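# Park a bicycle in a floor rack, kickstand up

## Task

Get the bicycle into the floor rack so that one of its wheels sits in the slot, pushed near the slot's closed end, with the kickstand raised completely. When you finish, the bike must be motionless and touch nothing except the rack: no wall, furniture or loose item. The rack is loose on the floor and can shift. The robot must not tip over or be left leaning, or the attempt fails.

## Robot and tools

Robot: a Hello Robot Stretch 3. It has a two-wheel differential base (0.33 m long, 0.34 m wide, rounded rear) that cannot strafe, a vertical lift, and one telescoping arm that reaches out to the robot's RIGHT side. To bring the gripper forward or back you drive the base. The base pivots about the point between its drive wheels, 0.05 m behind the front edge. With the arm in and the wrist folded, a spin sweeps a radius of 0.28 m; an unfolded, level wrist reaches past that.

Frames: the base frame sits on the floor between the drive wheels, x forward, y left, z up, in metres. hand_pose is reported in it, at the point where closed fingertips meet; with all wrist joints at zero its x axis is up, y points back along the arm toward the mast, z toward the rear. The odometry frame is the base frame at scene start; base_odometry counts wheel rotation only, so slip shows up as travel. Headings are radians, left positive, -3.142 to 3.142.

move: one action per call. The action uses "base", "joints" or both, optionally with "pace" and "contact_limits", or else "servos": "reboot" alone (revives servos that switched off; they hold in place). "base" holds exactly one key, and it is a relative offset from where the base last reported itself: {"translate_m": d} drives straight d metres (forward positive, -3 to 3), or {"rotate_rad": d} spins in place d radians (left positive, -6.4 to 6.4). "joints" is a single object of absolute targets by name, each optional: lift_m 0 to 1.1 m; arm_m 0 to 0.52 m extension; wrist_yaw_rad -1.345 to 4.42 (0 along the arm, positive toward the front, about 3.0 folded over the base); wrist_pitch_rad -1.57 to 0.451 (0 level, negative tips down); wrist_roll_rad -2.911 to 2.918 (0 fingers side by side); gripper_m -0.089 to 0.179 (larger is wider; the fingertip gap is 0.007 m below the value when nearly shut, 0.025 m below when fully open); head_pan_rad -3.953 to 1.73 (0 forward, positive left, -1.57 faces the arm); head_tilt_rad -1.53 to 0.419 (negative down). Done tolerances: ±0.004 for lift, arm and gripper, ±0.02 for yaw, roll and head, ±0.05 for pitch. "pace" is "default" or "max". Default/max top speeds: drive 0.12/0.30 m/s, spin 0.76/1.90 rad/s, lift 0.11/0.15 m/s, arm 0.14/0.40 m/s; the base is capped at 0.10 m/s and 0.63 rad/s unless lift_m < 0.30, arm_m < 0.03 and wrist_yaw_rad > 2.54. An action runs at most 15 s; a base motion gives up after 14 s (time_out). "contact_limits" maps arm_m, translate_m or rotate_rad to a motor_effort percent (1 to 100) that halts that motion; include it only in the same action as that command (for arm_m, negative sense when retracting). "cameras" picks images: head_camera, nav_camera, wrist_camera, or "all" (also the default); [] gives none. "blocking" true (default) returns once everything is at rest; false returns in about 0.5 s while motion continues. A new move overrides only what it names. Unknown keys make a call invalid; out-of-range values get it refused, and a refusal or an unplanned stop cancels the rest of your calls in that reply.

wait: seconds 0 to 10, plus cameras; returns the state, early if all motion ends; wait(0) shows an unblocked move under "earlier move". stop: brakes all your running motions and holds them, possibly still pressing. zoom_image: camera plus region [x0, y0, x1, y1] in pixels of that camera's latest image, at most 504 by 504. finished_scene: scene is the current scene number; it is final, and the bike must then stay parked without the robot.

Results: "move" says done or the worst status; base_status and joint_status give done, moving, off_target (stopped short, maybe still pushing), contact_stop (the arm or lift goes slack until recommanded; with a base limit each wheel stops and slackens separately, which can twist the robot), time_out or torque_fault. on_its_own lists what happened uncommanded; "held at" is a target. motor_effort is percent per motor, peak of the last action in brackets; positive wheel effort pushes forward; wrist pitch maxes near 45 and roll near 72. lidar_m: 12 distances in 30-degree sectors counter-clockwise from straight ahead (4th left, 7th rear, 10th right) in a plane 0.17 m above floor, 0.15 to 12 m; "-" is nothing or too close; it misses glass and thin legs. wrist_depth_mm (45 to 1000) and head_depth_mm (280 to 4000) are 7x7 median depth grids. base_tilt gives forward/right lean in degrees (about 4 degree fixed error); turned_by_wheels and turned_by_imu give turn since the last result, and trust the IMU when they disagree by over 0.15. The head image arrives rotated (turn it a quarter clockwise); nav_camera needs a quarter counter-clockwise. Calibration lines give intrinsics and base-to-camera transforms, accurate only roughly.

Caution: fold or unfold the wrist only with lift_m 0.32 to 0.95, pitch -0.4, roll near 0; with yaw below -0.4 keep pitch at -0.5 or lower. Wrist and head push without stopping and can torque-fault under strain. Pushing on something rigid with the gripper above roughly 0.45 m, or driving while gripping or hooking something fixed, can tip the robot; if tilt appears, back off. Avoid drops, releasing moving parts, slams and hard shoves. Thinking time lets the simulation run on.

Each tool is called after "Emit:" as name(argument=value, ...), one argument or row to a line, values as JSON.

## Session

Emit:
move(
)

Scene clock: 0.00 s.
base_odometry: x=+0.000 y=+0.000 heading=+0.000
turned_by_wheels: +0.000
turned_by_imu: +0.000
base_tilt: forward=+0.2 right=-2.3
lidar_m: 0.67 0.64 0.67 0.91 1.52 1.56 2.16 1.27 1.63 2.33 2.24 0.92
head_depth_mm: 885 888 883 883 884 884 885 / 812 814 811 812 812 813 812 / 757 756 754 755 752 753 756 / 703 706 705 703 703 703 706 / 659 659 659 661 662 661 659 / 620 620 621 621 620 620 622 / 586 586 585 586 584 585 585
base_status: not commanded
joint_positions: lift_m=+0.516 arm_m=+0.000 wrist_yaw_rad=+2.981 wrist_pitch_rad=-0.467 wrist_roll_rad=+0.000 gripper_m=+0.037 head_pan_rad=+0.000 head_tilt_rad=-0.004
joint_status: not commanded
measured_speeds: all 0
motor_effort: left_wheel=+0.2 right_wheel=-0.5 lift_m=+25.7 arm_m=-0.2 wrist_yaw_rad=+0.1 wrist_pitch_rad=+1.8 wrist_roll_rad=-0.6 gripper_m=+0.6 head_pan_rad=+0.7 head_tilt_rad=+1.5
hand_pose: x=+0.0137 y=+0.0702 z=+0.5176 quat_wxyz=(+0.219, +0.698, +0.108, +0.673) (m; base frame)
wrist_depth_mm: 132 150 - - - - - / - 149 - - - - - / - 161 - - - - - / - 178 - - - - - / 941 202 227 904 848 - - / 793 760 129 724 130 720 - / 692 692 266 669 643 654 627
pictures: head_camera (sideways), nav_camera (sideways), wrist_camera
camera_calibration:
head_camera: T_world_to_cam=[[-0.00529745, -0.00138226, -0.999985, 1.32779], [-0.00434507, 0.99999, -0.00135925, 0.0101579], [0.999977, 0.0043378, -0.0053034, -0.0408693], [0, 0, 0, 1]] pos_world=[0.0479464, -0.00814511, 1.32757]
nav_camera: T_world_to_cam=[[-0.0147197, -0.00655958, 0.99987, -1.25862], [0.0111443, -0.999917, -0.00639583, 0.058792], [0.99983, 0.0110487, 0.0147915, -0.0653261], [0, 0, 0, 1]] pos_world=[0.0461333, 0.0512528, 1.2598]
wrist_camera: T_world_to_cam=[[0.981717, -0.182085, -0.0554646, 0.0316734], [-0.147981, -0.54683, -0.824062, 0.500468], [0.119719, 0.817204, -0.563778, 0.398288], [0, 0, 0, 1]] pos_world=[-0.00471725, -0.046044, 0.63872]

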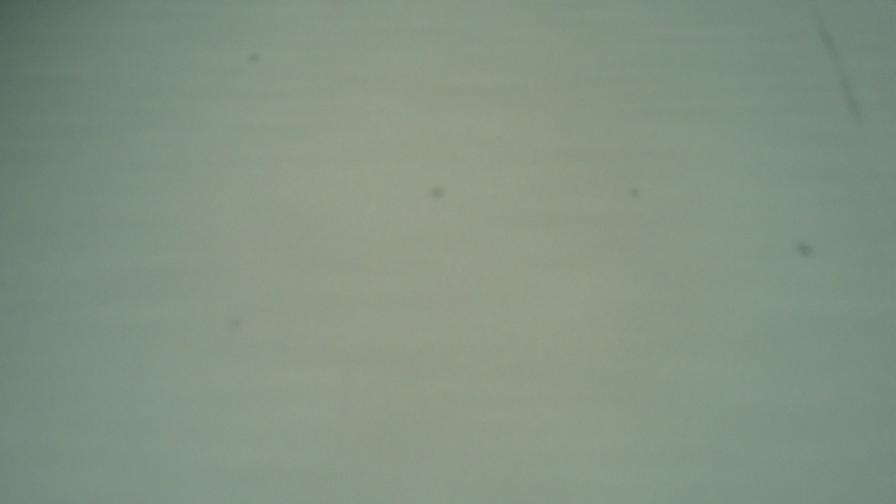

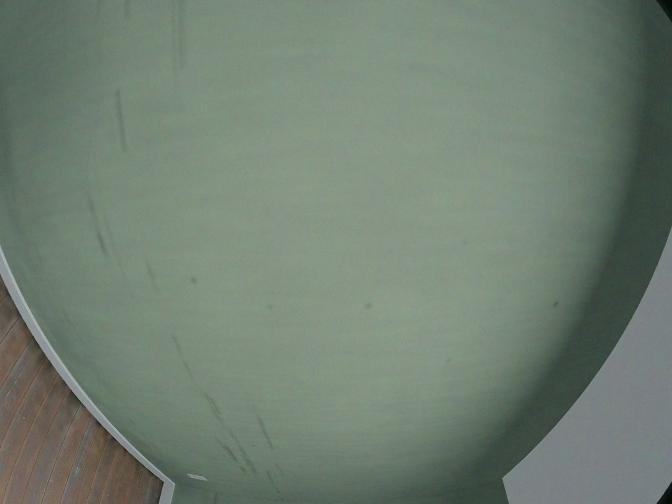

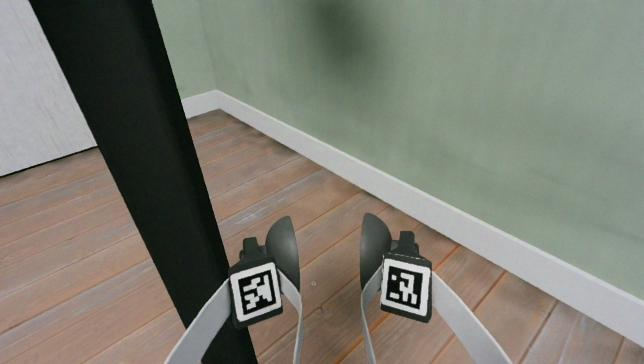

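Emit:
move(
  joints={"head_pan_rad": -2.6, "head_tilt_rad": -0.65},
  cameras=["nav_camera", "head_camera"],
)

Emit:
move(
  joints={"head_pan_rad": -1.4, "head_tilt_rad": -0.65},
  cameras=["nav_camera", "head_camera"],
)

Emit:
move(
  joints={"head_pan_rad": 1.4, "head_tilt_rad": -0.65},
  cameras=["nav_camera"],
)

Scene clock: 1.70 s.
move: done
base_odometry: x=+0.000 y=+0.000 heading=+0.000
turned_by_wheels: +0.000
turned_by_imu: +0.000
base_tilt: forward=+0.1 right=-2.3
lidar_m: 0.67 0.65 0.67 0.91 1.52 1.56 2.16 1.27 1.64 2.33 2.23 0.92
head_depth_mm: 3511 3791 2959 2168 1687 1407 1197 / 3407 3796 2948 2176 1699 1398 1193 / 3495 3785 2983 2166 1671 1403 1185 / 3524 3756 2913 1638 1664 1410 1193 / 3404 3817 2946 1991 1699 1392 1193 / 3502 3901 2810 1948 1704 1394 1193 / 3415 3790 2951 2054 1697 1403 1191
base_status: not commanded
joint_positions: lift_m=+0.516 arm_m=+0.000 wrist_yaw_rad=+2.981 wrist_pitch_rad=-0.467 wrist_roll_rad=+0.000 gripper_m=+0.037 head_pan_rad=-2.595 head_tilt_rad=-0.642
joint_status: all done
measured_speeds: all 0
motor_effort: left_wheel=+0.7(0.9) right_wheel=-0.4(0.9) lift_m=+24.9(25.8) arm_m=-1.9(2.0) wrist_yaw_rad=+0.5(1.3) wrist_pitch_rad=+1.7(2.0) wrist_roll_rad=-0.4(0.6) gripper_m=+0.2(0.7) head_pan_rad=-3.0(6.0) head_tilt_rad=-4.3(5.5)
hand_pose: x=+0.0137 y=+0.0702 z=+0.5176 quat_wxyz=(+0.219, +0.698, +0.108, +0.673) (m; base frame)
wrist_depth_mm: 132 150 - - - - - / - 149 - - - - - / - 161 - - - - - / - 178 - - - - - / 952 203 228 896 863 - - / 801 756 129 717 129 745 - / 686 695 264 669 640 637 623
pictures: head_camera (sideways), nav_camera (sideways)
camera_calibration:
head_camera: T_world_to_cam=[[0.511689, 0.313168, -0.800063, 1.06359], [0.523726, -0.851885, 0.00150139, 0.00321244], [-0.681091, -0.419782, -0.599915, 0.743243], [0, 0, 0, 1]] pos_world=[-0.039693, -0.0183461, 1.29682]
nav_camera: T_world_to_cam=[[-0.502028, -0.297988, 0.811894, -1.01015], [-0.524408, 0.851386, -0.0117806, 0.0690614], [-0.687724, -0.431677, -0.583686, 0.723876], [0, 0, 0, 1]] pos_world=[0.0269209, -0.0473289, 1.24346]

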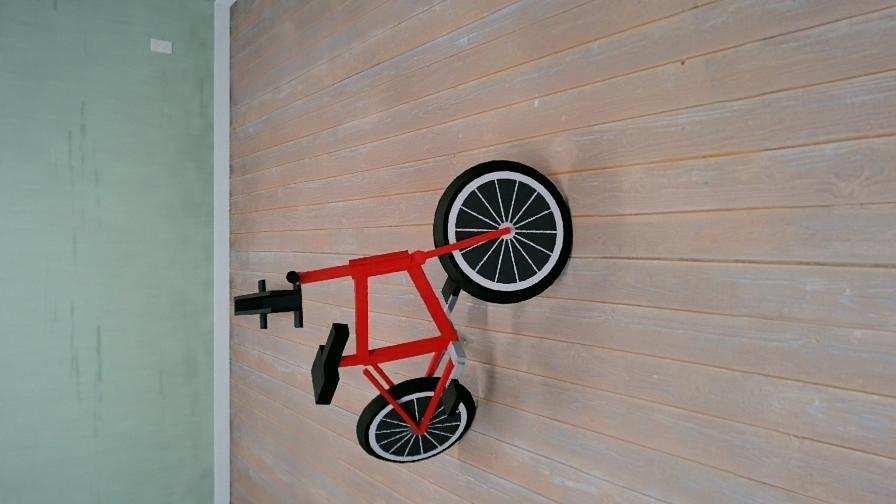

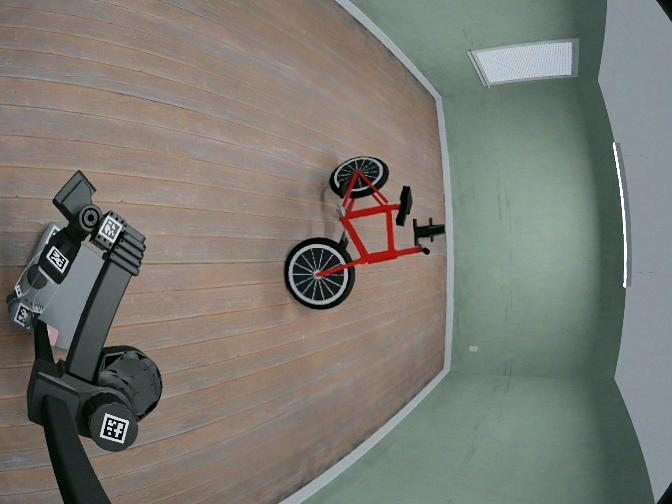

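Scene clock: 2.83 s.
move: done
base_odometry: x=+0.000 y=+0.000 heading=+0.000
turned_by_wheels: +0.000
turned_by_imu: +0.000
base_tilt: forward=+0.1 right=-2.3
lidar_m: 0.67 0.65 0.67 0.91 1.52 1.56 2.15 1.27 1.64 2.32 2.24 0.92
head_depth_mm: 2267 2558 2804 2177 1704 1403 1183 / 2175 2441 2665 2166 1695 1404 1185 / 2109 2383 2594 2152 1703 1405 1196 / 2013 2244 2522 2151 1701 1403 1191 / 1946 2168 2426 2169 1686 1404 1198 / 1881 2075 2306 2136 1701 1416 1196 / 1814 1998 2227 2137 1691 1409 1192
base_status: not commanded
joint_positions: lift_m=+0.516 arm_m=+0.000 wrist_yaw_rad=+2.981 wrist_pitch_rad=-0.467 wrist_roll_rad=+0.000 gripper_m=+0.037 head_pan_rad=-1.405 head_tilt_rad=-0.642
joint_status: all done
measured_speeds: all 0
motor_effort: left_wheel=+0.3(0.8) right_wheel=-0.7(0.7) lift_m=+24.5(25.1) arm_m=-3.1(3.1) wrist_yaw_rad=+0.1(1.0) wrist_pitch_rad=+1.8(1.8) wrist_roll_rad=-0.6(0.7) gripper_m=-0.4(0.4) head_pan_rad=+3.3(5.2) head_tilt_rad=-3.9(5.2)
hand_pose: x=+0.0137 y=+0.0702 z=+0.5176 quat_wxyz=(+0.219, +0.698, +0.108, +0.673) (m; base frame)
wrist_depth_mm: 132 150 - - - - - / - 149 - - - - - / - 161 - - - - - / - 178 - - - - - / 936 203 226 887 860 - - / 795 772 129 718 129 724 - / 696 701 264 670 636 647 628
pictures: head_camera (sideways), nav_camera (sideways)
camera_calibration:
head_camera: T_world_to_cam=[[-0.100184, 0.591494, -0.800061, 1.06732], [0.98562, 0.16897, 0.0015014, 0.000394861], [0.136074, -0.788406, -0.599916, 0.738261], [0, 0, 0, 1]] pos_world=[0.00608104, -0.0493314, 1.29682]
nav_camera: T_world_to_cam=[[0.0896906, -0.576876, 0.811893, -1.01376], [-0.98541, -0.169788, -0.0117806, 0.0718735], [0.144646, -0.798991, -0.583688, 0.7188], [0, 0, 0, 1]] pos_world=[0.057778, 0.00170634, 1.24346]

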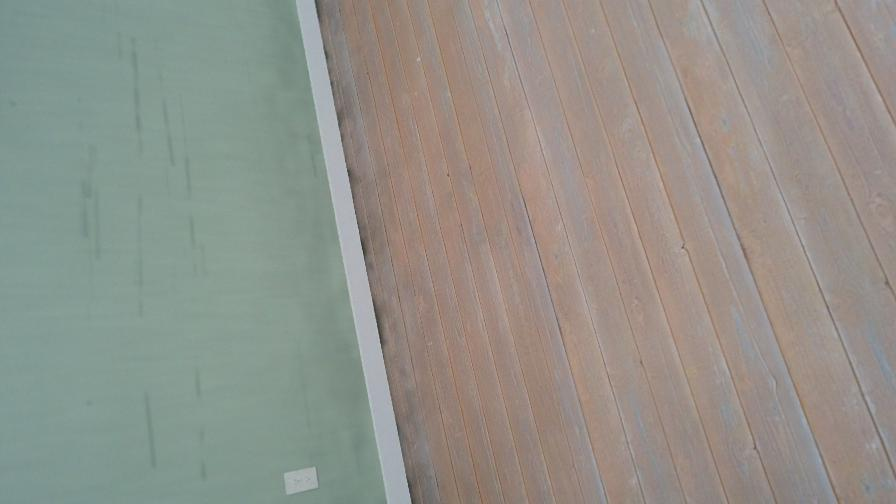

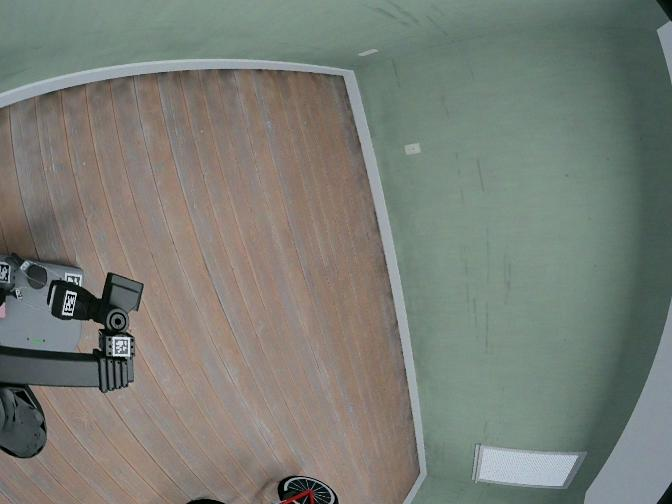

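Scene clock: 4.50 s.
move: done
base_odometry: x=+0.000 y=+0.000 heading=+0.000
turned_by_wheels: +0.000
turned_by_imu: +0.000
base_tilt: forward=+0.1 right=-2.3
lidar_m: 0.67 0.64 0.67 0.91 1.52 1.56 2.15 1.27 1.64 2.33 2.23 0.92
head_depth_mm: 593 644 701 772 855 962 1094 / 647 706 779 861 973 1115 1172 / 712 787 876 984 1130 1307 1198 / 791 885 996 1144 1342 1404 1191 / 890 1006 1157 1364 1580 1396 1191 / 1019 1182 1391 1687 1697 1399 1193 / 1182 1397 1601 1796 1704 1405 1194
base_status: not commanded
joint_positions: lift_m=+0.516 arm_m=+0.000 wrist_yaw_rad=+2.981 wrist_pitch_rad=-0.467 wrist_roll_rad=+0.000 gripper_m=+0.037 head_pan_rad=+1.395 head_tilt_rad=-0.642
joint_status: all done
measured_speeds: all 0
motor_effort: left_wheel=+0.6(1.0) right_wheel=-0.6(0.8) lift_m=+23.5(24.5) arm_m=-4.2(4.4) wrist_yaw_rad=-0.1(1.0) wrist_pitch_rad=+1.7(1.8) wrist_roll_rad=-0.5(0.6) gripper_m=+0.1(0.7) head_pan_rad=+2.7(6.7) head_tilt_rad=-3.1(5.2)
hand_pose: x=+0.0137 y=+0.0702 z=+0.5176 quat_wxyz=(+0.219, +0.698, +0.108, +0.673) (m; base frame)
wrist_depth_mm: 132 150 - - - - - / - 149 - - - - - / - 160 - - - - - / - 179 - - - - - / 945 203 227 908 849 - - / 807 758 129 730 129 721 - / 690 706 264 666 638 648 635
pictures: nav_camera (sideways)
camera_calibration:
nav_camera: T_world_to_cam=[[0.108742, 0.573604, 0.811882, -1.01386], [0.985352, -0.170125, -0.0117807, 0.0598519], [0.131364, 0.801271, -0.583702, 0.7189], [0, 0, 0, 1]] pos_world=[-0.0431639, 0.0157029, 1.24346]

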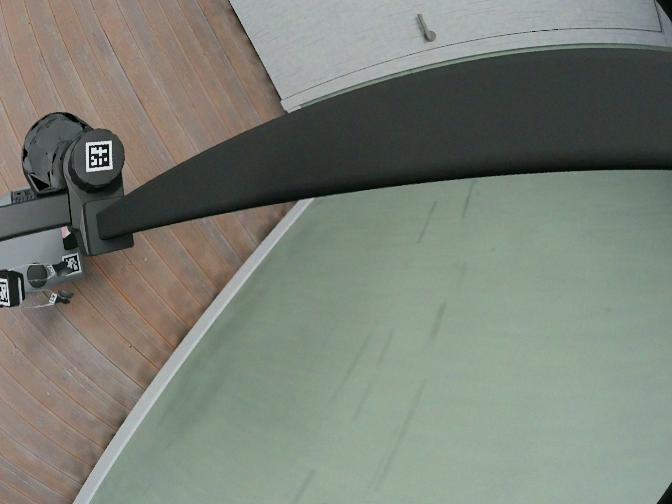

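Emit:
move(
  joints={"head_pan_rad": -3.8, "head_tilt_rad": -0.65},
  cameras=["nav_camera", "head_camera"],
)

Emit:
move(
  joints={"head_pan_rad": -3.2, "head_tilt_rad": -0.65},
  cameras=["nav_camera", "head_camera"],
)

Scene clock: 7.10 s.
move: done
base_odometry: x=+0.000 y=+0.000 heading=+0.000
turned_by_wheels: +0.000
turned_by_imu: +0.000
base_tilt: forward=+0.1 right=-2.3
lidar_m: 0.67 0.64 0.67 0.91 1.52 1.56 2.15 1.27 1.64 2.32 2.24 0.92
head_depth_mm: 1211 1342 - - - - - / 1257 1386 1561 1747 1744 - - / 1294 1442 1624 1842 1698 1402 1207 / 1351 1499 1678 1934 1695 1401 1195 / 1422 1590 1824 2009 1708 1401 1186 / 1485 1662 1922 2063 1698 1402 1192 / 1552 1751 1996 2160 1699 1408 1195
base_status: not commanded
joint_positions: lift_m=+0.516 arm_m=+0.000 wrist_yaw_rad=+2.981 wrist_pitch_rad=-0.467 wrist_roll_rad=+0.000 gripper_m=+0.037 head_pan_rad=-3.795 head_tilt_rad=-0.642
joint_status: all done
measured_speeds: all 0
motor_effort: left_wheel=+1.1(1.1) right_wheel=-0.7(0.9) lift_m=+21.8(23.4) arm_m=-6.5(6.5) wrist_yaw_rad=+0.6(1.3) wrist_pitch_rad=+1.5(1.9) wrist_roll_rad=-0.5(0.6) gripper_m=-0.2(0.6) head_pan_rad=-2.9(6.6) head_tilt_rad=-3.7(6.1)
hand_pose: x=+0.0137 y=+0.0702 z=+0.5176 quat_wxyz=(+0.219, +0.698, +0.108, +0.673) (m; base frame)
wrist_depth_mm: 132 150 - - - - - / - 149 - - - - - / - 161 - - - - - / - 178 - - - - - / 952 203 228 900 854 - - / 788 766 129 703 129 727 - / 680 704 264 661 639 647 623
pictures: head_camera (sideways), nav_camera (sideways)
camera_calibration:
head_camera: T_world_to_cam=[[0.47745, -0.363551, -0.79992, 1.06361], [-0.604216, -0.796819, 0.00150242, 0.0100916], [-0.637938, 0.482607, -0.600105, 0.743227], [0, 0, 0, 1]] pos_world=[-0.0275918, 0.0360324, 1.2968]
nav_camera: T_world_to_cam=[[-0.459802, 0.360049, 0.811755, -1.01022], [0.603505, 0.797272, -0.0117818, 0.0621827], [-0.651432, 0.484481, -0.583879, 0.723905], [0, 0, 0, 1]] pos_world=[-0.0304568, -0.0365643, 1.24346]

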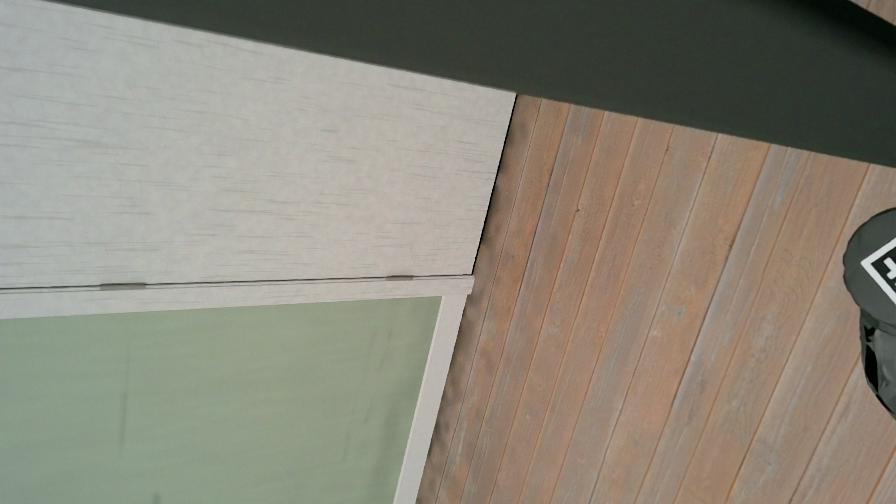

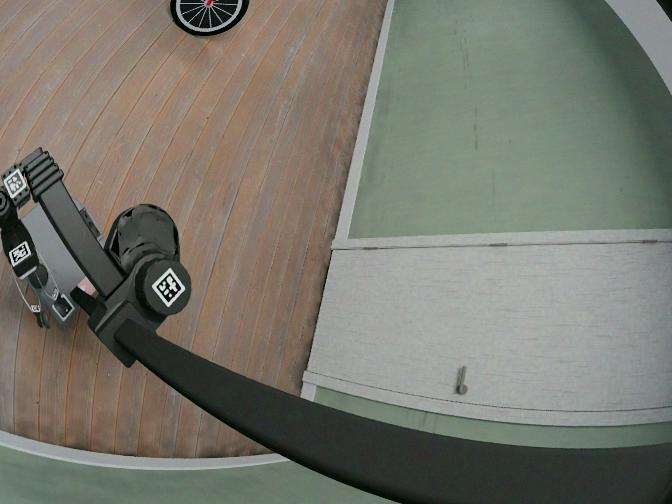

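Scene clock: 8.00 s.
move: done
base_odometry: x=+0.000 y=+0.000 heading=+0.000
turned_by_wheels: +0.000
turned_by_imu: +0.000
base_tilt: forward=+0.1 right=-2.3
lidar_m: 0.67 0.64 0.67 0.91 1.52 1.56 2.16 1.27 1.64 2.32 2.24 0.92
head_depth_mm: 1588 1708 1869 1978 1690 1402 1189 / 1766 1923 2113 2151 1705 1407 1193 / 1991 2181 2433 2144 1689 1400 1195 / 2227 2497 2720 2160 1699 1403 1192 / 2616 2977 2929 2187 1688 1396 1191 / 3094 3706 2992 2167 1701 1401 1195 / 3505 3777 2984 2152 1593 1402 1192
base_status: not commanded
joint_positions: lift_m=+0.516 arm_m=+0.000 wrist_yaw_rad=+2.981 wrist_pitch_rad=-0.467 wrist_roll_rad=+0.000 gripper_m=+0.037 head_pan_rad=-3.205 head_tilt_rad=-0.642
joint_status: all done
measured_speeds: all 0
motor_effort: left_wheel=+0.5(0.9) right_wheel=-0.8(0.8) lift_m=+22.0(22.2) arm_m=-7.0(7.4) wrist_yaw_rad=-0.2(1.0) wrist_pitch_rad=+1.6(1.8) wrist_roll_rad=-0.5(0.6) gripper_m=-0.4(0.6) head_pan_rad=+2.5(7.3) head_tilt_rad=-3.0(5.4)
hand_pose: x=+0.0137 y=+0.0702 z=+0.5176 quat_wxyz=(+0.219, +0.698, +0.108, +0.673) (m; base frame)
wrist_depth_mm: 132 150 - - - - - / - 149 - - - - - / - 161 - - - - - / - 178 - - - - - / 958 203 227 895 869 - - / 799 756 129 721 129 713 - / 683 700 264 658 643 647 632
pictures: head_camera (sideways), nav_camera (sideways)
camera_calibration:
head_camera: T_world_to_cam=[[0.598975, -0.0368381, -0.79992, 1.06287], [-0.0593868, -0.998234, 0.00150242, 0.00676811], [-0.798563, 0.0466048, -0.600105, 0.744207], [0, 0, 0, 1]] pos_world=[-0.0419357, 0.0112267, 1.2968]
nav_camera: T_world_to_cam=[[-0.582358, 0.0437358, 0.811755, -1.00948], [0.0585445, 0.998215, -0.0117818, 0.0655069], [-0.810822, 0.0406626, -0.583879, 0.724877], [0, 0, 0, 1]] pos_world=[-0.00396601, -0.0507151, 1.24346]

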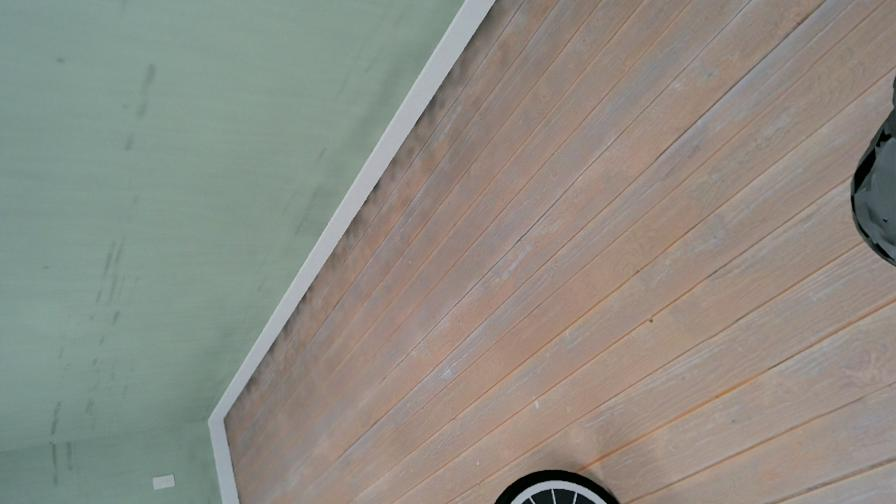

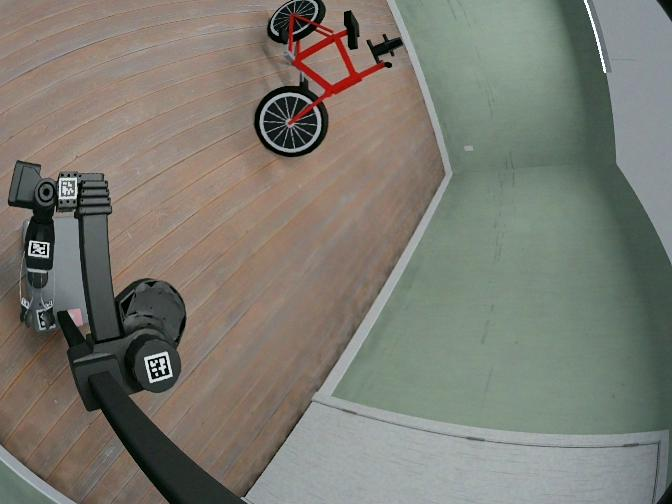

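Emit:
move(
  joints={"head_pan_rad": -0.6, "head_tilt_rad": -0.7},
  cameras=["nav_camera", "head_camera"],
)

Emit:
move(
  joints={"head_pan_rad": 0.5, "head_tilt_rad": -0.8},
  cameras=["nav_camera", "head_camera"],
)

Emit:
move(
  joints={"head_pan_rad": 1.7, "head_tilt_rad": -0.8},
  cameras=["nav_camera", "head_camera"],
)

Scene clock: 9.73 s.
move: done
base_odometry: x=+0.000 y=+0.000 heading=+0.000
turned_by_wheels: +0.000
turned_by_imu: +0.000
base_tilt: forward=+0.1 right=-2.3
lidar_m: 0.67 0.65 0.67 0.91 1.52 1.56 2.16 1.27 1.64 2.33 2.24 0.92
head_depth_mm: 1819 2009 2279 2016 1623 1353 1168 / 1900 2120 2330 2019 1627 1359 1171 / 1671 1930 2289 2020 1633 1357 1170 / 1302 1457 1664 1850 1631 1356 1172 / 1078 1177 1308 1476 1562 1366 1171 / 911 987 1074 1187 1312 1340 1168 / 795 851 916 995 1077 1187 1167
base_status: not commanded
joint_positions: lift_m=+0.516 arm_m=+0.000 wrist_yaw_rad=+2.981 wrist_pitch_rad=-0.467 wrist_roll_rad=+0.000 gripper_m=+0.037 head_pan_rad=-0.605 head_tilt_rad=-0.691
joint_status: all done
measured_speeds: all 0
motor_effort: left_wheel=+0.6(1.0) right_wheel=-0.6(0.8) lift_m=+21.9(22.2) arm_m=-8.4(8.4) wrist_yaw_rad=+0.7(1.1) wrist_pitch_rad=+1.6(1.9) wrist_roll_rad=-0.5(0.6) gripper_m=+0.0(0.7) head_pan_rad=+2.0(5.9) head_tilt_rad=-4.7(5.6)
hand_pose: x=+0.0137 y=+0.0702 z=+0.5176 quat_wxyz=(+0.219, +0.698, +0.108, +0.673) (m; base frame)
wrist_depth_mm: 132 150 - - - - - / - 149 - - - - - / - 162 - - - - - / - 178 - - - - - / 966 202 227 894 846 - - / 791 753 129 718 130 735 - / 682 700 265 659 641 643 632
pictures: head_camera (sideways), nav_camera (sideways)
camera_calibration:
head_camera: T_world_to_cam=[[-0.525996, 0.362295, -0.769462, 1.03003], [0.565543, 0.824717, 0.00171222, 0.00268298], [0.635208, -0.434263, -0.638691, 0.785656], [0, 0, 0, 1]] pos_world=[0.0412188, -0.034206, 1.29436]
nav_camera: T_world_to_cam=[[0.508695, -0.359982, 0.782076, -0.977442], [-0.565228, -0.824847, -0.0120204, 0.0696219], [0.64942, -0.435937, -0.623067, 0.76695], [0, 0, 0, 1]] pos_world=[0.0384998, 0.0399076, 1.24313]

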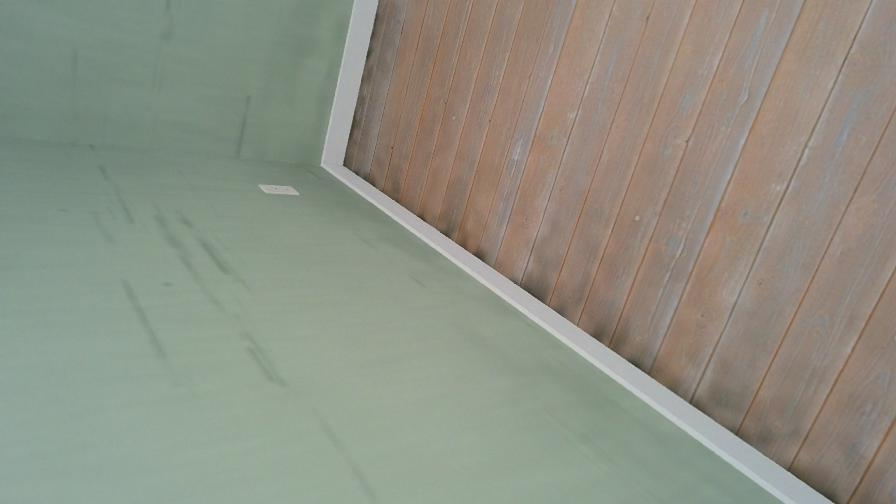

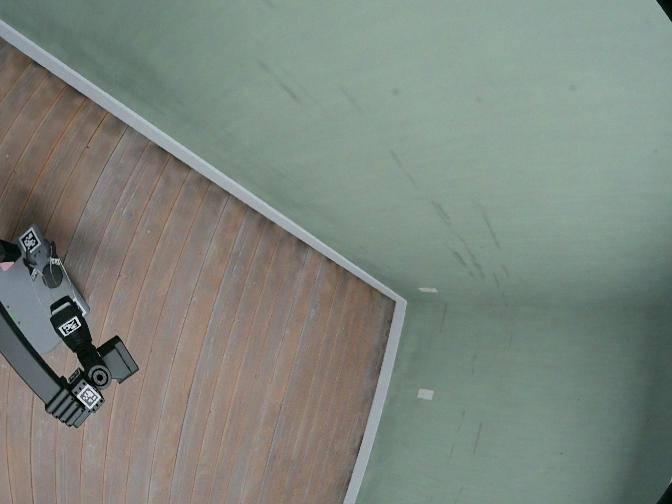

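Scene clock: 10.83 s.
move: done
base_odometry: x=+0.000 y=+0.000 heading=+0.000
turned_by_wheels: +0.000
turned_by_imu: +0.000
base_tilt: forward=+0.1 right=-2.3
lidar_m: 0.67 0.64 0.67 0.91 1.52 1.56 2.16 1.27 1.64 2.32 2.23 0.92
head_depth_mm: 530 609 712 857 1076 1266 1125 / 529 605 707 847 1069 1267 1135 / 528 602 700 842 1058 1257 1129 / 525 599 700 839 1043 1253 1129 / 522 597 692 830 1043 1252 1128 / 520 592 691 827 1027 1246 1132 / 515 590 685 821 1022 1240 1129
base_status: not commanded
joint_positions: lift_m=+0.516 arm_m=+0.000 wrist_yaw_rad=+2.981 wrist_pitch_rad=-0.467 wrist_roll_rad=+0.000 gripper_m=+0.037 head_pan_rad=+0.495 head_tilt_rad=-0.790
joint_status: all done
measured_speeds: all 0
motor_effort: left_wheel=+0.4(0.8) right_wheel=-0.4(0.8) lift_m=+22.1(22.4) arm_m=-9.6(9.6) wrist_yaw_rad=+0.6(1.1) wrist_pitch_rad=+1.4(1.8) wrist_roll_rad=-0.5(0.7) gripper_m=+0.4(0.6) head_pan_rad=+2.3(6.2) head_tilt_rad=-5.1(6.4)
hand_pose: x=+0.0137 y=+0.0702 z=+0.5176 quat_wxyz=(+0.219, +0.698, +0.108, +0.673) (m; base frame)
wrist_depth_mm: 132 150 - - - - - / - 149 - - - - - / - 161 - - - - - / - 178 - - - - - / 965 202 227 900 857 - - / 789 765 129 736 129 718 - / 679 700 264 662 641 649 620
pictures: head_camera (sideways), nav_camera (sideways)
camera_calibration:
head_camera: T_world_to_cam=[[-0.625392, -0.338915, -0.702866, 0.943843], [-0.478298, 0.878195, 0.00211993, 0.00851988], [0.616535, 0.337505, -0.711319, 0.880237], [0, 0, 0, 1]] pos_world=[0.0516497, 0.015316, 1.28951]
nav_camera: T_world_to_cam=[[0.616642, 0.325172, 0.716949, -0.893217], [0.477663, -0.878456, -0.0124109, 0.063767], [0.625772, 0.350113, -0.697015, 0.863281], [0, 0, 0, 1]] pos_world=[-0.0198814, 0.0442195, 1.2429]

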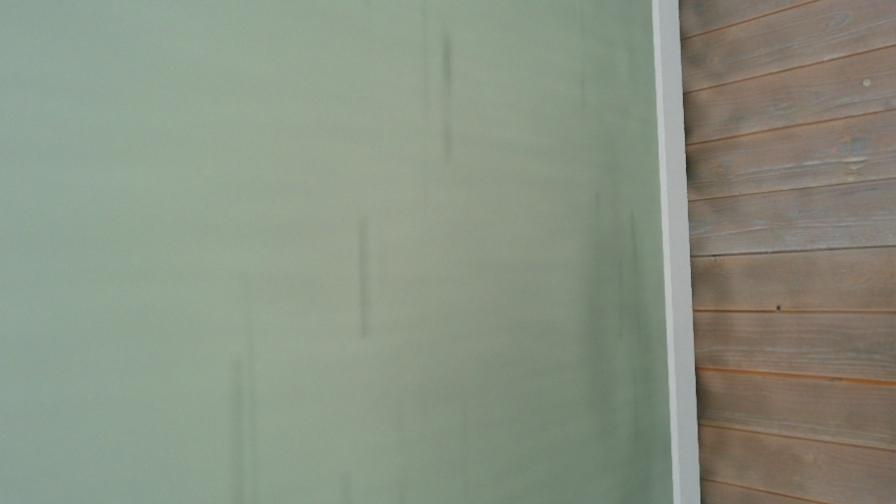

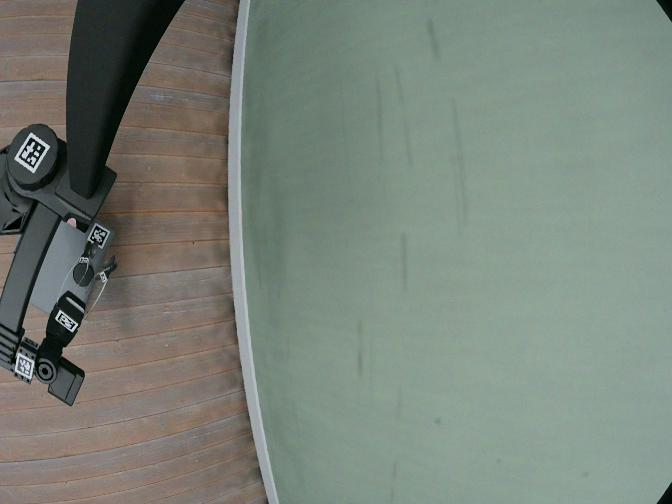

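Scene clock: 11.97 s.
move: done
base_odometry: x=+0.000 y=+0.000 heading=+0.000
turned_by_wheels: +0.000
turned_by_imu: +0.000
base_tilt: forward=+0.1 right=-2.4
lidar_m: 0.67 0.64 0.67 0.91 1.52 1.57 2.15 1.27 1.63 2.33 2.24 0.92
head_depth_mm: 801 868 940 1033 1154 1241 1129 / 926 1012 1121 1253 1402 1292 1129 / 1096 1220 1380 1572 1494 1289 1130 / 1331 1520 1776 1797 1511 1289 1134 / 1374 1554 1806 1804 1512 1299 428 / 1308 1484 1702 1820 1543 - 347 / 1258 1401 1617 - - - 421
base_status: not commanded
joint_positions: lift_m=+0.516 arm_m=+0.000 wrist_yaw_rad=+2.981 wrist_pitch_rad=-0.467 wrist_roll_rad=+0.000 gripper_m=+0.037 head_pan_rad=+1.695 head_tilt_rad=-0.790
joint_status: all done
measured_speeds: all 0
motor_effort: left_wheel=+0.2(0.8) right_wheel=-0.4(0.8) lift_m=+22.1(22.3) arm_m=-10.6(10.6) wrist_yaw_rad=+1.6(1.6) wrist_pitch_rad=+1.5(2.0) wrist_roll_rad=-0.5(0.6) gripper_m=+0.3(0.6) head_pan_rad=+2.1(5.0) head_tilt_rad=-3.8(6.0)
hand_pose: x=+0.0137 y=+0.0702 z=+0.5176 quat_wxyz=(+0.219, +0.698, +0.108, +0.673) (m; base frame)
wrist_depth_mm: 132 150 - - - - - / - 149 - - - - - / - 161 - - - - - / - 178 - - - - - / 943 203 228 894 852 - - / 800 766 129 731 130 737 - / 674 700 264 664 643 641 625
pictures: head_camera (sideways), nav_camera (sideways)
camera_calibration:
head_camera: T_world_to_cam=[[0.0892752, -0.705767, -0.702796, 0.939392], [-0.991827, -0.127571, 0.00212033, 0.0116519], [-0.0911532, 0.696863, -0.711388, 0.884644], [0, 0, 0, 1]] pos_world=[0.00833038, 0.0480028, 1.2895]
nav_camera: T_world_to_cam=[[-0.0796364, 0.692633, 0.71688, -0.88888], [0.99184, 0.126884, -0.0124112, 0.0606309], [-0.0995569, 0.710042, -0.697086, 0.867798], [0, 0, 0, 1]] pos_world=[-0.0445281, -0.00819817, 1.2429]

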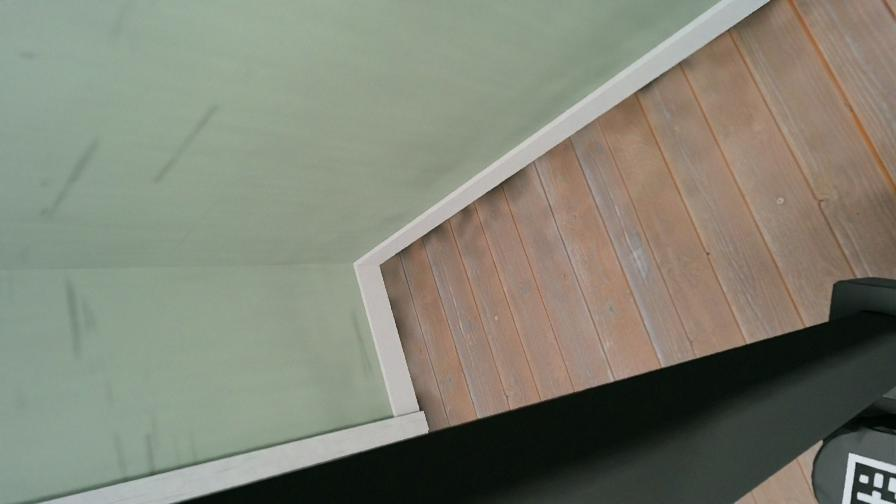

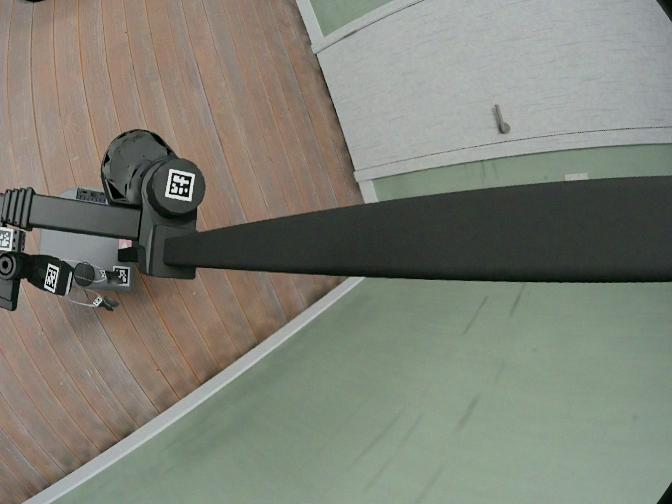

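Emit:
move(
  base={"rotate_rad": -1.5},
  joints={"head_pan_rad": -2.3, "head_tilt_rad": -0.65, "lift_m": 0.4},
)

Scene clock: 15.67 s.
move: done
base_odometry: x=+0.000 y=+0.000 heading=-1.500
turned_by_wheels: -1.500
turned_by_imu: -1.521
base_tilt: forward=+0.2 right=-2.3
lidar_m: 2.28 2.03 0.86 0.66 0.65 0.68 0.98 1.50 1.59 2.31 1.27 1.78
head_depth_mm: 1217 1336 1497 1684 1672 1398 1186 / 1256 1398 1572 1760 1679 1378 1182 / 1301 1446 1632 1865 1663 1389 1186 / 1347 1522 1701 1935 1682 1392 1190 / 1408 1605 1825 2028 1679 1394 1196 / 1489 1686 1925 2073 1679 1396 1192 / 1553 1771 2008 2119 1673 1379 1192
base_status: done
joint_positions: lift_m=+0.400 arm_m=+0.000 wrist_yaw_rad=+2.981 wrist_pitch_rad=-0.467 wrist_roll_rad=+0.000 gripper_m=+0.037 head_pan_rad=-2.295 head_tilt_rad=-0.655
joint_status: all done
measured_speeds: all 0
motor_effort: left_wheel=+7.1(12.6) right_wheel=-6.5(9.0) lift_m=+22.2(25.4) arm_m=-12.4(13.2) wrist_yaw_rad=+0.6(1.3) wrist_pitch_rad=+1.7(2.0) wrist_roll_rad=-0.5(0.7) gripper_m=+0.3(0.6) head_pan_rad=-2.6(6.7) head_tilt_rad=+2.3(4.3)
hand_pose: x=+0.0137 y=+0.0702 z=+0.4019 quat_wxyz=(+0.219, +0.698, +0.108, +0.673) (m; base frame)
wrist_depth_mm: 132 139 - - - - - / 141 148 - - - - - / - 161 - - - - - / - 178 211 857 875 868 854 / - 197 229 729 712 714 702 / 638 633 129 595 130 615 601 / 560 560 260 543 530 528 522
pictures: head_camera (sideways), nav_camera (sideways), wrist_camera
camera_calibration:
head_camera: T_world_to_cam=[[0.403442, 0.458233, -0.791996, 1.05373], [0.751888, -0.659289, 0.00155866, 0.00174612], [-0.52144, -0.596121, -0.610525, 0.756072], [0, 0, 0, 1]] pos_world=[-0.032187, -0.0309949, 1.29615]
nav_camera: T_world_to_cam=[[-0.398799, -0.440996, 0.804041, -1.00054], [-0.752301, 0.658713, -0.0118481, 0.0705393], [-0.524408, -0.609606, -0.594456, 0.73689], [0, 0, 0, 1]] pos_world=[0.0404832, -0.0384875, 1.24336]
wrist_camera: T_world_to_cam=[[0.981714, -0.182103, -0.055457, 0.025249], [-0.148024, -0.547096, -0.823878, 0.404968], [0.11969, 0.817022, -0.564048, 0.333158], [0, 0, 0, 1]] pos_world=[-0.00471802, -0.0460432, 0.522962]

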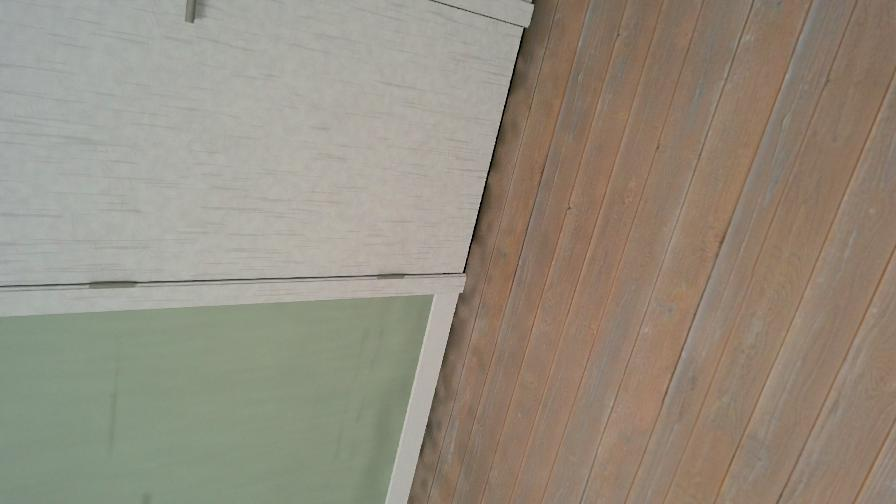

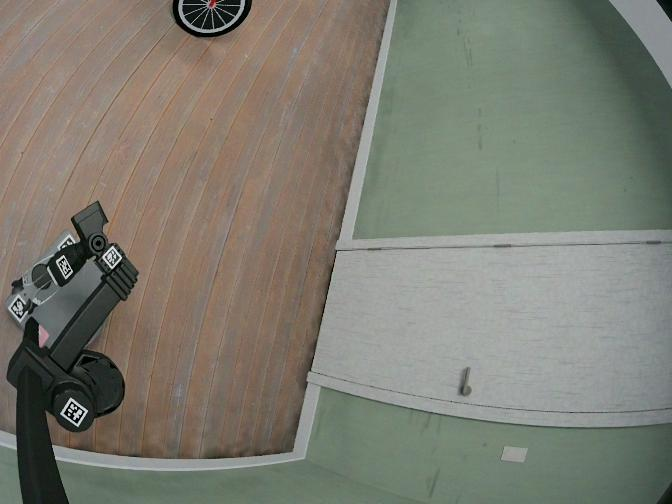

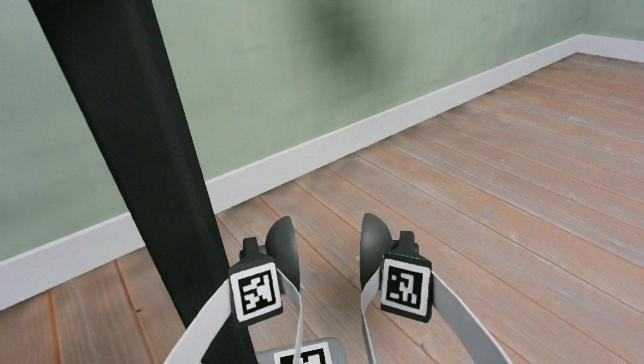

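Emit:
move(
  joints={"head_pan_rad": -1.2, "head_tilt_rad": -0.5},
  cameras=["nav_camera", "head_camera"],
)

Emit:
move(
  joints={"head_pan_rad": 0.0, "head_tilt_rad": -0.5},
  cameras=["nav_camera", "head_camera"],
)

Emit:
move(
  joints={"head_pan_rad": 1.2, "head_tilt_rad": -0.5},
  cameras=["nav_camera", "head_camera"],
)

Scene clock: 16.93 s.
move: done
base_odometry: x=+0.000 y=+0.000 heading=-1.500
turned_by_wheels: +0.000
turned_by_imu: +0.000
base_tilt: forward=+0.2 right=-2.3
lidar_m: 2.28 2.04 0.86 0.66 0.65 0.68 0.98 1.50 1.60 2.32 1.27 1.78
head_depth_mm: 3307 3385 3453 2684 1987 1553 1276 / 3534 3871 - 2697 1970 1562 1286 / 3469 3902 - 2645 1963 1557 1284 / 3465 3861 - 2628 1629 1557 1279 / 3422 3748 3903 2520 1603 1567 1281 / 3459 3658 3870 2556 1880 1553 1278 / 3353 3672 3870 2532 1834 1547 1284
base_status: not commanded
joint_positions: lift_m=+0.400 arm_m=+0.000 wrist_yaw_rad=+2.981 wrist_pitch_rad=-0.467 wrist_roll_rad=+0.000 gripper_m=+0.037 head_pan_rad=-1.205 head_tilt_rad=-0.508
joint_status: all done
measured_speeds: all 0
motor_effort: left_wheel=+7.2(7.8) right_wheel=-6.4(6.7) lift_m=+23.3(23.3) arm_m=-11.8(12.4) wrist_yaw_rad=+0.9(0.9) wrist_pitch_rad=+1.7(1.9) wrist_roll_rad=-0.6(0.6) gripper_m=+0.0(0.6) head_pan_rad=+1.7(6.9) head_tilt_rad=+3.8(4.3)
hand_pose: x=+0.0137 y=+0.0702 z=+0.4019 quat_wxyz=(+0.219, +0.698, +0.108, +0.673) (m; base frame)
wrist_depth_mm: 131 139 - - - - - / 141 149 - - - - - / - 161 - - - - - / - 178 211 862 884 877 840 / - 196 228 734 712 718 693 / 628 627 129 590 130 611 602 / 559 565 260 554 532 530 529
pictures: head_camera (sideways), nav_camera (sideways)
camera_calibration:
head_camera: T_world_to_cam=[[-0.175481, 0.454705, -0.873184, 1.16312], [0.932347, 0.361564, 0.000911267, 0.00148791], [0.316126, -0.81395, -0.48739, 0.590761], [0, 0, 0, 1]] pos_world=[0.0159639, -0.0485661, 1.30355]
nav_camera: T_world_to_cam=[[0.161779, -0.441119, 0.882746, -1.10659], [-0.931489, -0.363603, -0.0109852, 0.070511], [0.325815, -0.820492, -0.469721, 0.569415], [0, 0, 0, 1]] pos_world=[0.0591787, 0.00470104, 1.24508]

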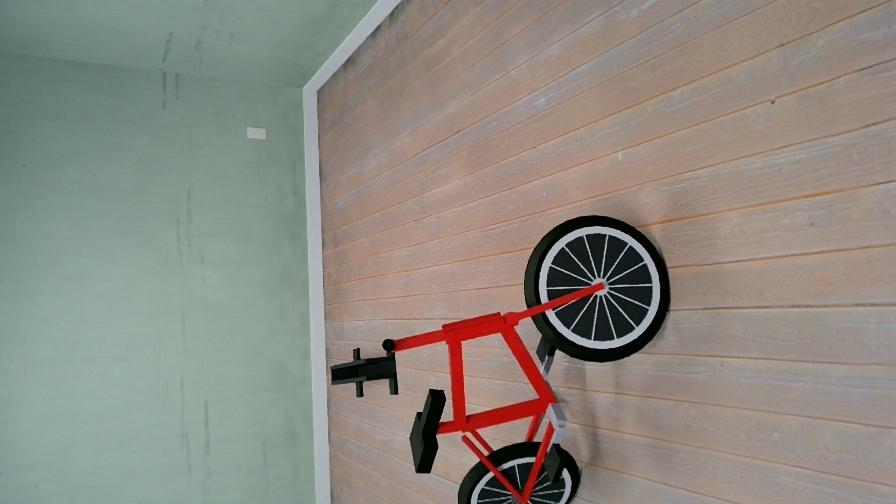

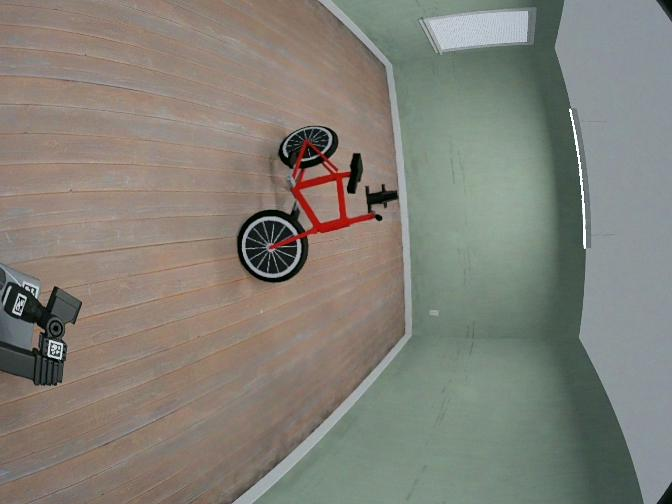

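Scene clock: 18.07 s.
move: done
base_odometry: x=+0.000 y=+0.000 heading=-1.500
turned_by_wheels: +0.000
turned_by_imu: +0.000
base_tilt: forward=+0.1 right=-2.3
lidar_m: 2.29 2.04 0.86 0.66 0.65 0.68 0.98 1.50 1.60 2.31 1.27 1.78
head_depth_mm: 2463 2701 3034 2681 1954 1561 1278 / 2325 2586 2826 2646 1970 1556 1287 / 2208 2432 2702 2654 1960 1562 1281 / 2103 2321 2523 2624 1969 1561 1287 / 2001 2174 2363 2538 1954 1547 1275 / 1915 2075 2247 2395 1971 1540 1286 / 1821 1960 2125 2341 1965 1555 1283
base_status: not commanded
joint_positions: lift_m=+0.400 arm_m=+0.000 wrist_yaw_rad=+2.981 wrist_pitch_rad=-0.467 wrist_roll_rad=+0.000 gripper_m=+0.037 head_pan_rad=-0.005 head_tilt_rad=-0.507
joint_status: all done
measured_speeds: all 0
motor_effort: left_wheel=+7.2(7.8) right_wheel=-6.5(6.7) lift_m=+23.5(23.8) arm_m=-11.1(11.9) wrist_yaw_rad=-0.2(1.2) wrist_pitch_rad=+1.7(2.0) wrist_roll_rad=-0.6(0.6) gripper_m=+0.2(0.6) head_pan_rad=+2.7(5.4) head_tilt_rad=+3.3(6.2)
hand_pose: x=+0.0137 y=+0.0702 z=+0.4019 quat_wxyz=(+0.219, +0.698, +0.108, +0.673) (m; base frame)
wrist_depth_mm: 132 139 - - - - - / 141 149 - - - - - / - 162 - - - - - / - 178 211 870 886 875 850 / - 198 227 739 737 718 707 / 627 622 129 587 129 612 606 / 568 556 261 553 519 536 525
pictures: head_camera (sideways), nav_camera (sideways)
camera_calibration:
head_camera: T_world_to_cam=[[-0.487204, 0.00120486, -0.873288, 1.16516], [0.000841318, 0.999999, 0.000910314, 0.00717135], [0.873288, -0.000291204, -0.487204, 0.58712], [0, 0, 0, 1]] pos_world=[0.0549395, -0.00840423, 1.30356]
nav_camera: T_world_to_cam=[[0.469574, -0.00905336, 0.882847, -1.1086], [0.00137178, -0.999939, -0.0109837, 0.0648187], [0.882892, 0.00636875, -0.469533, 0.565772], [0, 0, 0, 1]] pos_world=[0.0209635, 0.051175, 1.24508]

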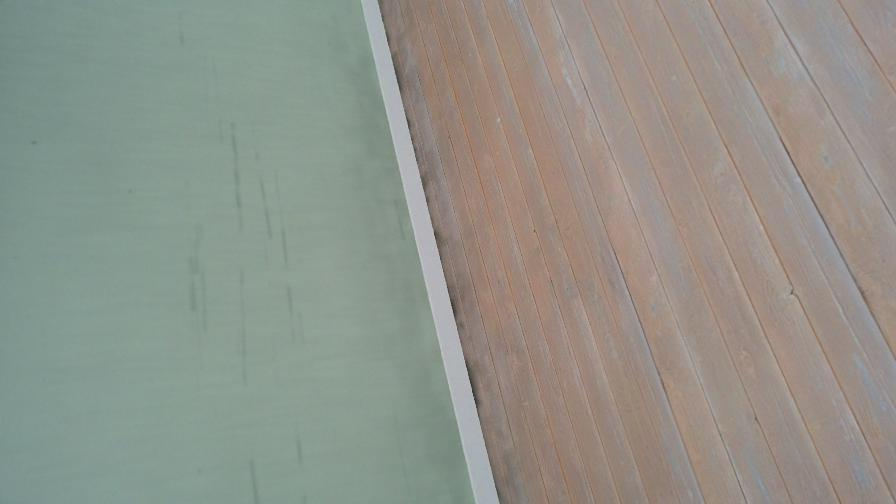

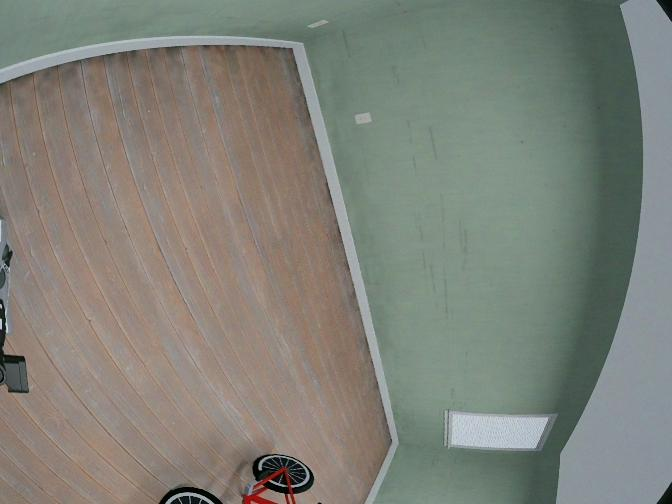

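Scene clock: 19.20 s.
move: done
base_odometry: x=+0.000 y=+0.000 heading=-1.500
turned_by_wheels: +0.000
turned_by_imu: +0.000
base_tilt: forward=+0.1 right=-2.4
lidar_m: 2.29 2.04 0.86 0.66 0.65 0.68 0.98 1.50 1.59 2.32 1.27 1.78
head_depth_mm: 1195 1349 1570 1874 1968 1547 1284 / 1024 1147 1293 1490 1763 1554 1285 / 897 986 1102 1241 1423 1511 1285 / 798 871 957 1058 1190 1363 1276 / 719 777 845 932 1026 1146 1230 / 657 705 757 821 897 997 1105 / 603 642 689 741 803 876 956
base_status: not commanded
joint_positions: lift_m=+0.400 arm_m=+0.000 wrist_yaw_rad=+2.981 wrist_pitch_rad=-0.467 wrist_roll_rad=+0.000 gripper_m=+0.037 head_pan_rad=+1.195 head_tilt_rad=-0.507
joint_status: all done
measured_speeds: all 0
motor_effort: left_wheel=+7.9(7.9) right_wheel=-6.5(6.7) lift_m=+24.2(24.2) arm_m=-10.4(11.2) wrist_yaw_rad=+0.1(1.5) wrist_pitch_rad=+1.8(1.9) wrist_roll_rad=-0.4(0.6) gripper_m=+0.4(0.6) head_pan_rad=+2.9(6.3) head_tilt_rad=+3.2(4.8)
hand_pose: x=+0.0137 y=+0.0702 z=+0.4019 quat_wxyz=(+0.219, +0.698, +0.108, +0.673) (m; base frame)
wrist_depth_mm: 132 139 - - - - - / 141 149 - - - - - / - 161 - - - - - / - 178 210 866 891 880 847 / - 196 227 742 712 723 695 / 628 622 129 597 130 613 606 / 568 558 261 549 524 535 524
pictures: head_camera (sideways), nav_camera (sideways)
camera_calibration:
head_camera: T_world_to_cam=[[-0.177648, -0.45361, -0.873315, 1.16331], [-0.931732, 0.363145, 0.000910062, 0.0128604], [0.316727, 0.813858, -0.487155, 0.590451], [0, 0, 0, 1]] pos_world=[0.0316306, 0.0424748, 1.30356]
nav_camera: T_world_to_cam=[[0.178575, 0.434334, 0.882873, -1.10686], [0.932478, -0.36106, -0.0109834, 0.0591385], [0.313999, 0.825221, -0.469483, 0.569178], [0, 0, 0, 1]] pos_world=[-0.0362098, 0.0324001, 1.24508]

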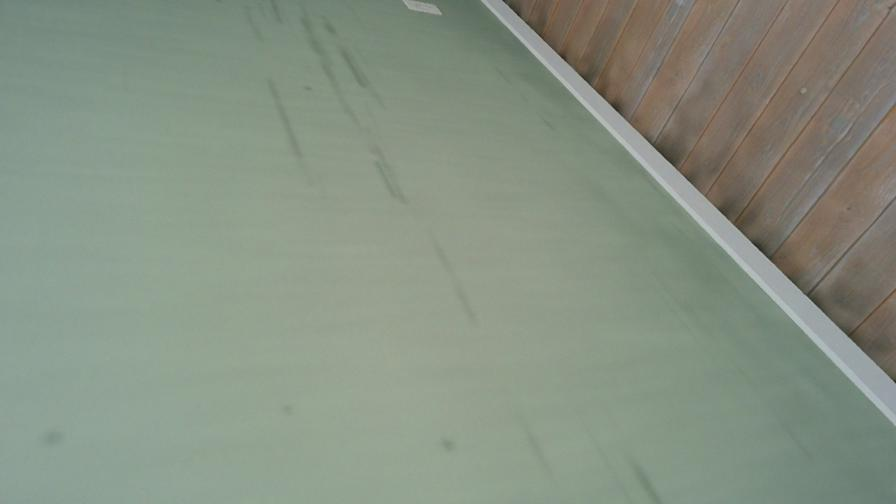

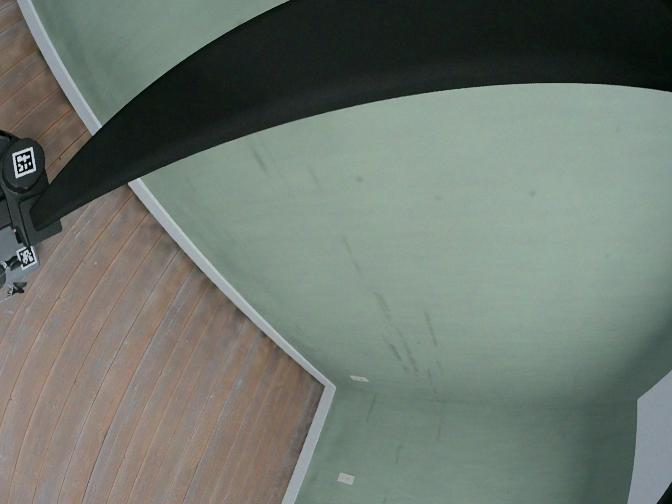

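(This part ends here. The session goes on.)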